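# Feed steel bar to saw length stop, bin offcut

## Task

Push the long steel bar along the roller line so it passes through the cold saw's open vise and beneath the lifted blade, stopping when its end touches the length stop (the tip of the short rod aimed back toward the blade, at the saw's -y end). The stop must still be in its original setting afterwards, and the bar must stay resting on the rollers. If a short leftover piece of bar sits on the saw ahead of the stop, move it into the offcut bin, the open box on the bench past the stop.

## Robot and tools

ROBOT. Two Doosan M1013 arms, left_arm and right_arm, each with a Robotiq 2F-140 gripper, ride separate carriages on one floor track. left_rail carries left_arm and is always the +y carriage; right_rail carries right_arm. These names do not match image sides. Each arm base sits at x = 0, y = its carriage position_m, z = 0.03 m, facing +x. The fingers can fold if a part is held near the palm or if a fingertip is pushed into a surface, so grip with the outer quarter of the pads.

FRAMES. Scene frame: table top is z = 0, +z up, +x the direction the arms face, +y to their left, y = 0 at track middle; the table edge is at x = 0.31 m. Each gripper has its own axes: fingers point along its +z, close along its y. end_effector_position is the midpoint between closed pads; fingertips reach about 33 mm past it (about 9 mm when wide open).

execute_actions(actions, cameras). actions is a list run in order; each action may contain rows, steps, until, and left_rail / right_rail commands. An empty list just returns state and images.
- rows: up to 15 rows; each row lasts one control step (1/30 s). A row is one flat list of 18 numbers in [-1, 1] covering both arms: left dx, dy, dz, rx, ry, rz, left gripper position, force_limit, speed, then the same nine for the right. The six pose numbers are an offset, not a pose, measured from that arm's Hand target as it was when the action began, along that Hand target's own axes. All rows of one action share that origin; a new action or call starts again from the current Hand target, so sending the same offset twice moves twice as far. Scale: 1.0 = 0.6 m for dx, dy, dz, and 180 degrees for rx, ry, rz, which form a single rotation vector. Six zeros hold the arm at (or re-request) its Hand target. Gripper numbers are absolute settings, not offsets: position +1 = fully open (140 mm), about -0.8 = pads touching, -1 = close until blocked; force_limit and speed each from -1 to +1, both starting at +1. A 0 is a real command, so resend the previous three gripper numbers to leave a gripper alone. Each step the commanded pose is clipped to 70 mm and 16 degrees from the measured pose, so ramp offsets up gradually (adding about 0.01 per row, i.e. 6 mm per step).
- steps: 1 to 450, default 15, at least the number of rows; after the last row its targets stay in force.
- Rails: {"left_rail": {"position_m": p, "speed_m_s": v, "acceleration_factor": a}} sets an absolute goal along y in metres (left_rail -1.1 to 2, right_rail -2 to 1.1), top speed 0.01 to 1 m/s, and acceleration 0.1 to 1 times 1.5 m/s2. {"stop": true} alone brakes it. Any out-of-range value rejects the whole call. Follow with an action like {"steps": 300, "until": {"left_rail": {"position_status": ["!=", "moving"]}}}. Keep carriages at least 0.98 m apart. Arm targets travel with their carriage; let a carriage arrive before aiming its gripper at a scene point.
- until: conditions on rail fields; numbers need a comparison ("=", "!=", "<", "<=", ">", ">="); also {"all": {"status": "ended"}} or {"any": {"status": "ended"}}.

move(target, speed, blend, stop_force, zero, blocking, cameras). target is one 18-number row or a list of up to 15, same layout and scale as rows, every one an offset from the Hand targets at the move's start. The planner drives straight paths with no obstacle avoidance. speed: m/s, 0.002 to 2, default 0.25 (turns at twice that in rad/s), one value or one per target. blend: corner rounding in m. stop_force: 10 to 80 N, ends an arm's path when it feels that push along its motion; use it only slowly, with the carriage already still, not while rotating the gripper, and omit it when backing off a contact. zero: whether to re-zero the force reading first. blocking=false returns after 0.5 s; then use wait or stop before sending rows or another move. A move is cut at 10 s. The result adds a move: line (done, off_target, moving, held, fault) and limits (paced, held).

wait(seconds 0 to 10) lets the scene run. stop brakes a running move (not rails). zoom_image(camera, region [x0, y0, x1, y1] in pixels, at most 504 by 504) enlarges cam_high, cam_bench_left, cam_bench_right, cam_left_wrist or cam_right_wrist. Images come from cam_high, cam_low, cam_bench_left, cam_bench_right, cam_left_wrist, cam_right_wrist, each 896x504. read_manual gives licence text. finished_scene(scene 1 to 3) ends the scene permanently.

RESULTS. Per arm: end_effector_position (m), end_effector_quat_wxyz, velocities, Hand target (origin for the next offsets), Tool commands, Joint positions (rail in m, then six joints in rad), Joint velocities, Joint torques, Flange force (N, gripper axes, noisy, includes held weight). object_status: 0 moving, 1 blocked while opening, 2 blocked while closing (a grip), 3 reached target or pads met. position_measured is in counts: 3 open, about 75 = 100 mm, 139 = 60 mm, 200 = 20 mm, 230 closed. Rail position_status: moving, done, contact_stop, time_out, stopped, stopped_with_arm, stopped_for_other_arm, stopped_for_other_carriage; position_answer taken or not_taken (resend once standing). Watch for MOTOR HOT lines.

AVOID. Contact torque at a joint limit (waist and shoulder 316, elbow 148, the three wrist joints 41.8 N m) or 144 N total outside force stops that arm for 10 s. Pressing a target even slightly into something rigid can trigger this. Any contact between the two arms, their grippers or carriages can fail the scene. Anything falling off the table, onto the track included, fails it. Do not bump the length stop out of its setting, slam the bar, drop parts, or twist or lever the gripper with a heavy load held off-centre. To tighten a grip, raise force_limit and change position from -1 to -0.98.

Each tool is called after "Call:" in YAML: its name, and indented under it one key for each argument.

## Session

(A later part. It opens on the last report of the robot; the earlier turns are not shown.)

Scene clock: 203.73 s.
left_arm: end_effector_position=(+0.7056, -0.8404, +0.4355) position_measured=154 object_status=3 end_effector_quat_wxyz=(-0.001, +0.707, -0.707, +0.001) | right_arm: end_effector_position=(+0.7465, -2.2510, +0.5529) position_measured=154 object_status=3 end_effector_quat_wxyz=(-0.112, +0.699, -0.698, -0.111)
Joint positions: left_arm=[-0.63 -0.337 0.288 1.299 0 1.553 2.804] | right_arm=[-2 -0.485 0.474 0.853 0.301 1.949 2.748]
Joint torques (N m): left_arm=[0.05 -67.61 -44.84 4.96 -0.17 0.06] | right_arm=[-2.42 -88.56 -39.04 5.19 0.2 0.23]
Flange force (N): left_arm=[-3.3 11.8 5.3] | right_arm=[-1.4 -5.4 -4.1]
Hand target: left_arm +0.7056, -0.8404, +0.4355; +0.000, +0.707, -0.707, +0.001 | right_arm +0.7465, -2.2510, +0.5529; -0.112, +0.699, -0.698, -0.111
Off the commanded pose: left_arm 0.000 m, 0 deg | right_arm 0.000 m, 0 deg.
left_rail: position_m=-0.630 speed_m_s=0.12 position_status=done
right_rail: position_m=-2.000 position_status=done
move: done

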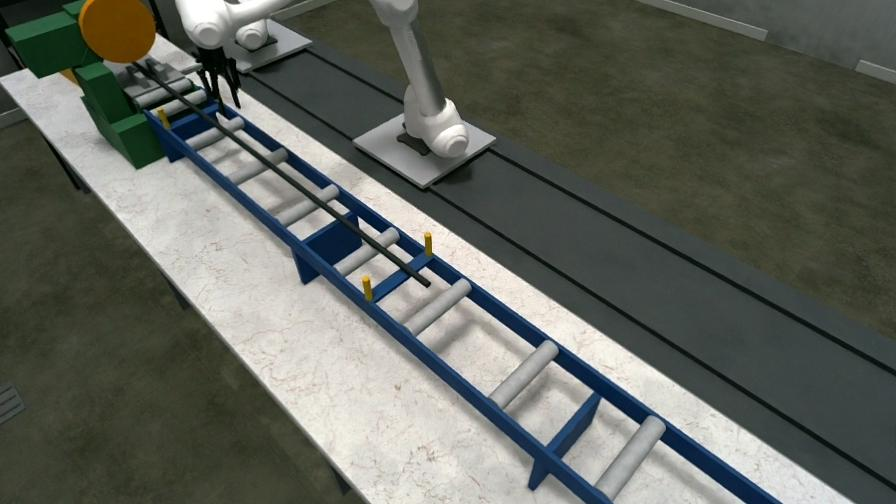

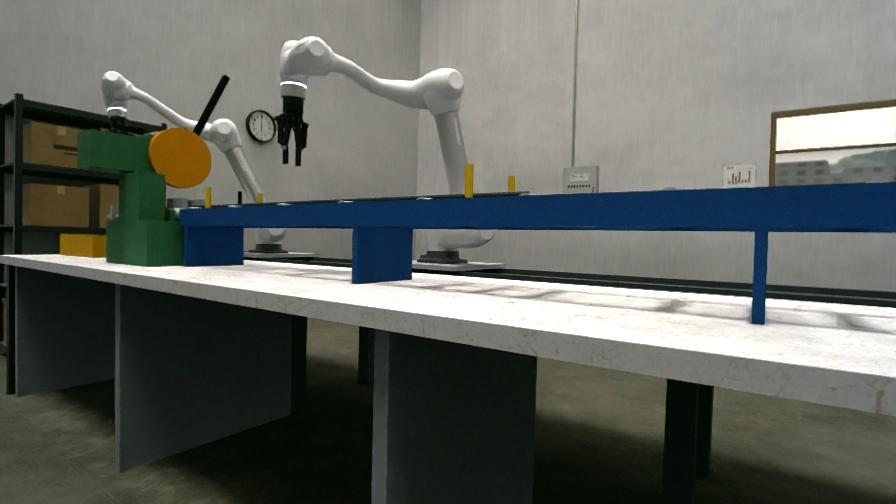

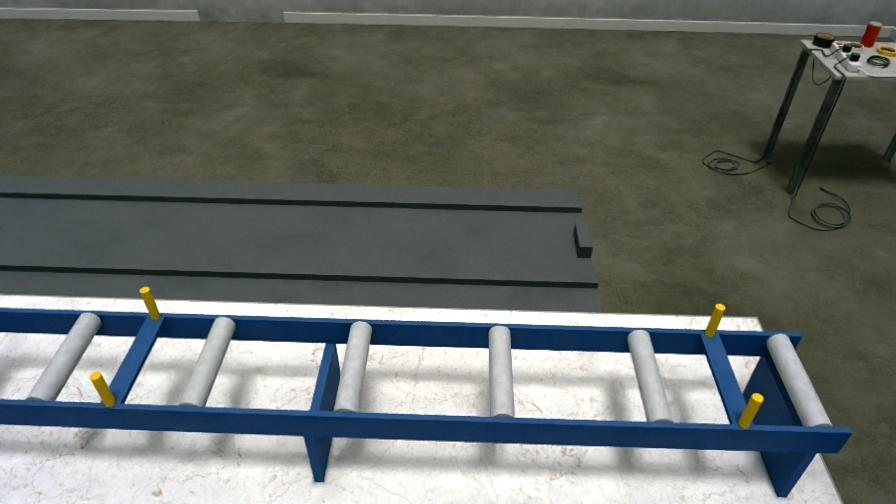

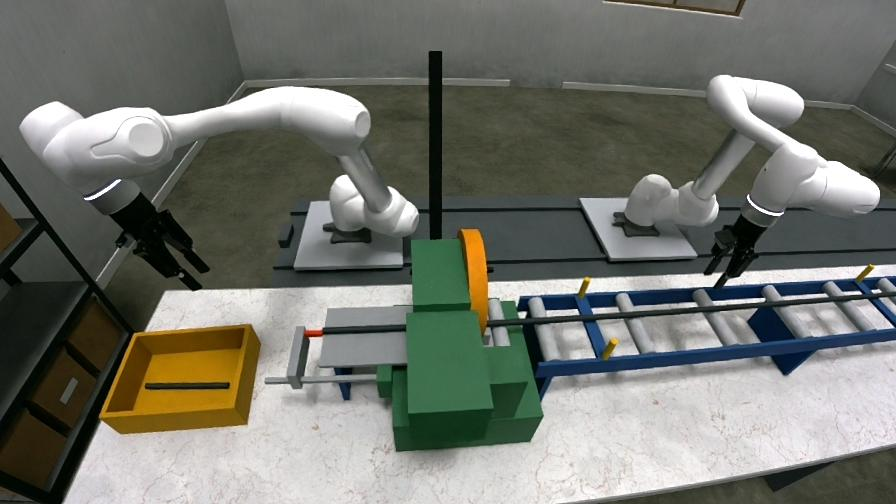

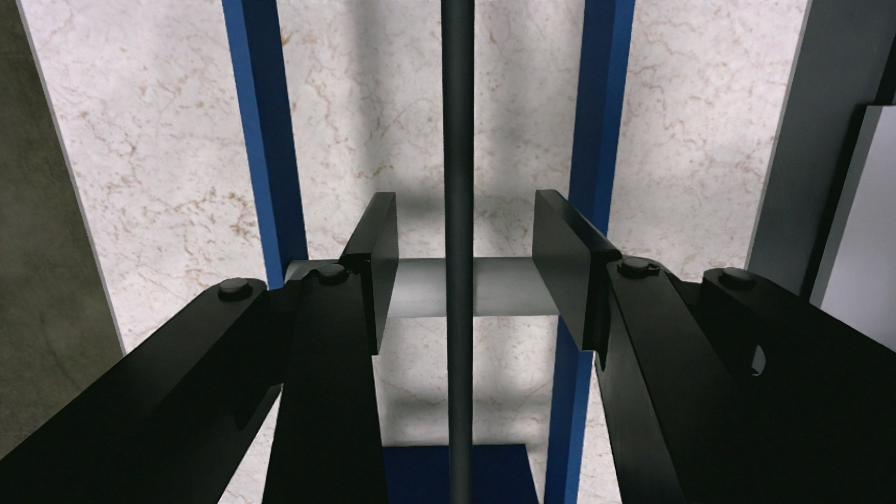

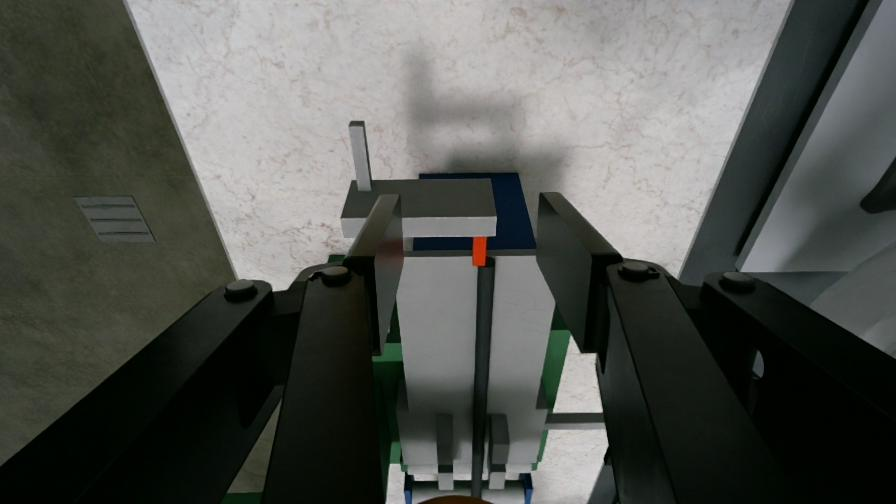

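Call:
move:
  target: [0,0,0.25,0,0,0,-0.2,0.5,-1,0,0,0,0,0,0,-0.2,1,-1]
  cameras: []

Call:
execute_actions:
  actions:
    - {"rows":[[0,0,0,0,0,0,-1,0.5,-1,0,0,0,0,0,0,-0.2,1,-1]],"steps":110}
  cameras: []

Call:
move:
  target:
    - [-0.002,0,0,0,0,0,-1,0.5,-1,0,0,0,0,0,0,-0.2,1,-1]
    - [-0.002,-0.016,0,0,0,0,-1,0.5,-1,0,0,0,0,0,0,-0.2,1,-1]
    - [0.0003,-0.016,0,0,0,0,-1,0.5,-1,0,0,0,0,0,0,-0.2,1,-1]
  speed: 0.02
  cameras: ["cam_right_wrist"]

Call:
execute_actions:
  actions:
    - {"rows":[[0,0,0,0,0,0,-0.2,0.5,-1,0,0,0,0,0,0,-0.2,1,-1]],"steps":60}
  cameras: ["cam_right_wrist"]

Call:
zoom_image:
  camera: "cam_right_wrist"
  region: [400, 200, 560, 320]

Scene clock: 206.70 s.
left_arm: end_effector_position=(+0.7059, -0.8406, +0.2856) position_measured=154 object_status=3 end_effector_quat_wxyz=(+0.000, +0.707, -0.707, +0.001) | right_arm: end_effector_position=(+0.7465, -2.2510, +0.5529) position_measured=154 object_status=3 end_effector_quat_wxyz=(-0.112, +0.699, -0.698, -0.111)
Joint positions: left_arm=[-0.63 -0.337 0.324 1.523 0 1.293 2.804] | right_arm=[-2 -0.485 0.474 0.853 0.301 1.949 2.748]
Joint torques (N m): left_arm=[-0.02 -69.68 -43.26 4.9 -0.33 0.15] | right_arm=[-2.35 -88.77 -38.89 5.16 0.22 0.21]
Flange force (N): left_arm=[-3.1 11.1 1.8] | right_arm=[-1.0 -6.4 -4.6]
Hand target: left_arm +0.7059, -0.8405, +0.2855; +0.000, +0.707, -0.707, +0.001 | right_arm +0.7465, -2.2510, +0.5529; -0.112, +0.699, -0.698, -0.111
Off the commanded pose: left_arm 0.000 m, 0 deg | right_arm 0.000 m, 0 deg.
left_rail: position_m=-0.630 speed_m_s=0.12 position_status=done
right_rail: position_m=-2.000 position_status=done
move: done
No camera images: "cameras" was empty.

Scene clock: 210.57 s.
left_arm: end_effector_position=(+0.7059, -0.8405, +0.2855) position_measured=203 object_status=2 end_effector_quat_wxyz=(+0.000, +0.707, -0.707, +0.001) | right_arm: end_effector_position=(+0.7465, -2.2510, +0.5529) position_measured=154 object_status=3 end_effector_quat_wxyz=(-0.112, +0.699, -0.698, -0.111)
Joint positions: left_arm=[-0.63 -0.337 0.324 1.523 0 1.293 2.804] | right_arm=[-2 -0.485 0.474 0.853 0.301 1.949 2.748]
Joint torques (N m): left_arm=[1.29 -60.54 -41.35 5.75 -3.74 0.31] | right_arm=[-2.59 -88.63 -38.97 5.19 0.23 0.21]
Flange force (N): left_arm=[-3.7 19.8 -10.5] | right_arm=[-2.0 -5.7 -4.1]
Hand target: left_arm +0.7059, -0.8405, +0.2855; +0.000, +0.707, -0.707, +0.001 | right_arm +0.7465, -2.2510, +0.5529; -0.112, +0.699, -0.698, -0.111
Off the commanded pose: left_arm 0.000 m, 0 deg | right_arm 0.000 m, 0 deg.
left_rail: position_m=-0.630 speed_m_s=0.12 position_status=done
right_rail: position_m=-2.000 position_status=done
No camera images: "cameras" was empty.

Scene clock: 212.03 s.
left_arm: end_effector_position=(+0.7156, -0.8406, +0.2856) position_measured=203 object_status=2 end_effector_quat_wxyz=(-0.001, +0.707, -0.707, +0.001) | right_arm: end_effector_position=(+0.7465, -2.2510, +0.5529) position_measured=154 object_status=3 end_effector_quat_wxyz=(-0.112, +0.699, -0.698, -0.111)
Joint positions: left_arm=[-0.63 -0.333 0.338 1.503 0 1.299 2.808] | right_arm=[-2 -0.485 0.474 0.853 0.301 1.949 2.748]
Joint torques (N m): left_arm=[0.11 -65.6 -41.96 3.05 -2.18 -0.26] | right_arm=[-2.23 -88.74 -38.98 5.18 0.19 0.25]
Flange force (N): left_arm=[-5.0 15.5 -5.4] | right_arm=[-0.9 -6.1 -4.3]
Hand target: left_arm +0.7155, -0.8407, +0.2856; +0.000, +0.707, -0.707, +0.001 | right_arm +0.7465, -2.2510, +0.5529; -0.112, +0.699, -0.698, -0.111
Off the commanded pose: left_arm 0.000 m, 0 deg | right_arm 0.000 m, 0 deg.
left_rail: position_m=-0.630 speed_m_s=0.12 position_status=done
right_rail: position_m=-2.000 position_status=done
move: done
Images, in order (width x height): cam_right_wrist 896x504.

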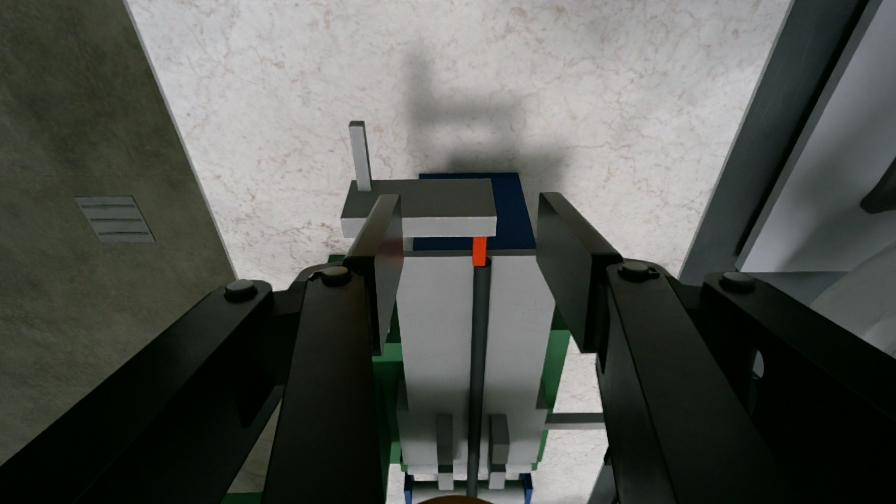

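Scene clock: 214.23 s.
left_arm: end_effector_position=(+0.7155, -0.8407, +0.2856) position_measured=154 object_status=3 end_effector_quat_wxyz=(+0.000, +0.707, -0.707, +0.001) | right_arm: end_effector_position=(+0.7465, -2.2510, +0.5529) position_measured=154 object_status=3 end_effector_quat_wxyz=(-0.112, +0.699, -0.698, -0.111)
Joint positions: left_arm=[-0.63 -0.333 0.338 1.503 0 1.299 2.808] | right_arm=[-2 -0.485 0.474 0.853 0.301 1.949 2.748]
Joint torques (N m): left_arm=[-0.05 -71.67 -43.23 4.85 -0.17 0.05] | right_arm=[-2.26 -88.51 -38.91 5.18 0.22 0.22]
Flange force (N): left_arm=[-3.3 10.7 1.5] | right_arm=[-1.1 -6.3 -4.2]
Hand target: left_arm +0.7155, -0.8407, +0.2856; +0.000, +0.707, -0.707, +0.001 | right_arm +0.7465, -2.2510, +0.5529; -0.112, +0.699, -0.698, -0.111
Off the commanded pose: left_arm 0.000 m, 0 deg | right_arm 0.000 m, 0 deg.
left_rail: position_m=-0.630 speed_m_s=0.12 position_status=done
right_rail: position_m=-2.000 position_status=done
Images, in order (width x height): cam_right_wrist 896x504.

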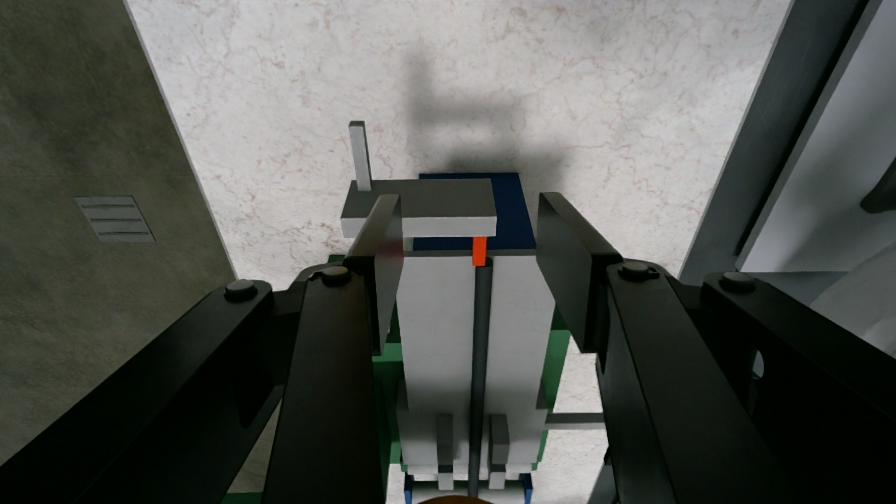

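Scaled by 3.150 from the camera's 896x504 image, which has a finer 1280x720 frame.

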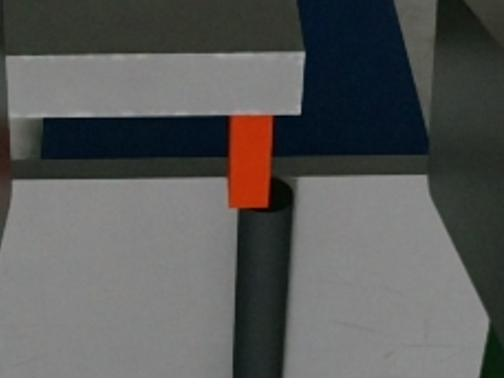

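Call:
move:
  target: [0,0,-0.25,0,0,0,-0.2,0.5,-1,0,0,0,0,0,0,-0.2,1,-1]
  cameras: []

Call:
finished_scene:
  scene: 2

Scene clock: 215.87 s.
left_arm: end_effector_position=(+0.7152, -0.8406, +0.4355) position_measured=154 object_status=3 end_effector_quat_wxyz=(-0.001, +0.707, -0.707, +0.001) | right_arm: end_effector_position=(+0.7465, -2.2510, +0.5529) position_measured=154 object_status=3 end_effector_quat_wxyz=(-0.112, +0.699, -0.698, -0.111)
Joint positions: left_arm=[-0.63 -0.333 0.303 1.278 0 1.558 2.808] | right_arm=[-2 -0.485 0.474 0.853 0.301 1.949 2.748]
Joint torques (N m): left_arm=[0.03 -69.36 -44.31 5.01 -0.31 0.1] | right_arm=[-2.27 -88.72 -39.07 5.18 0.21 0.23]
Flange force (N): left_arm=[-3.2 11.1 3.2] | right_arm=[-1.5 -5.5 -4.2]
Hand target: left_arm +0.7152, -0.8406, +0.4356; +0.000, +0.707, -0.707, +0.001 | right_arm +0.7465, -2.2510, +0.5529; -0.112, +0.699, -0.698, -0.111
Off the commanded pose: left_arm 0.000 m, 0 deg | right_arm 0.000 m, 0 deg.
left_rail: position_m=-0.630 speed_m_s=0.12 position_status=done
right_rail: position_m=-2.000 position_status=done
move: done
No camera images: "cameras" was empty.

The scene is finished: the task was done.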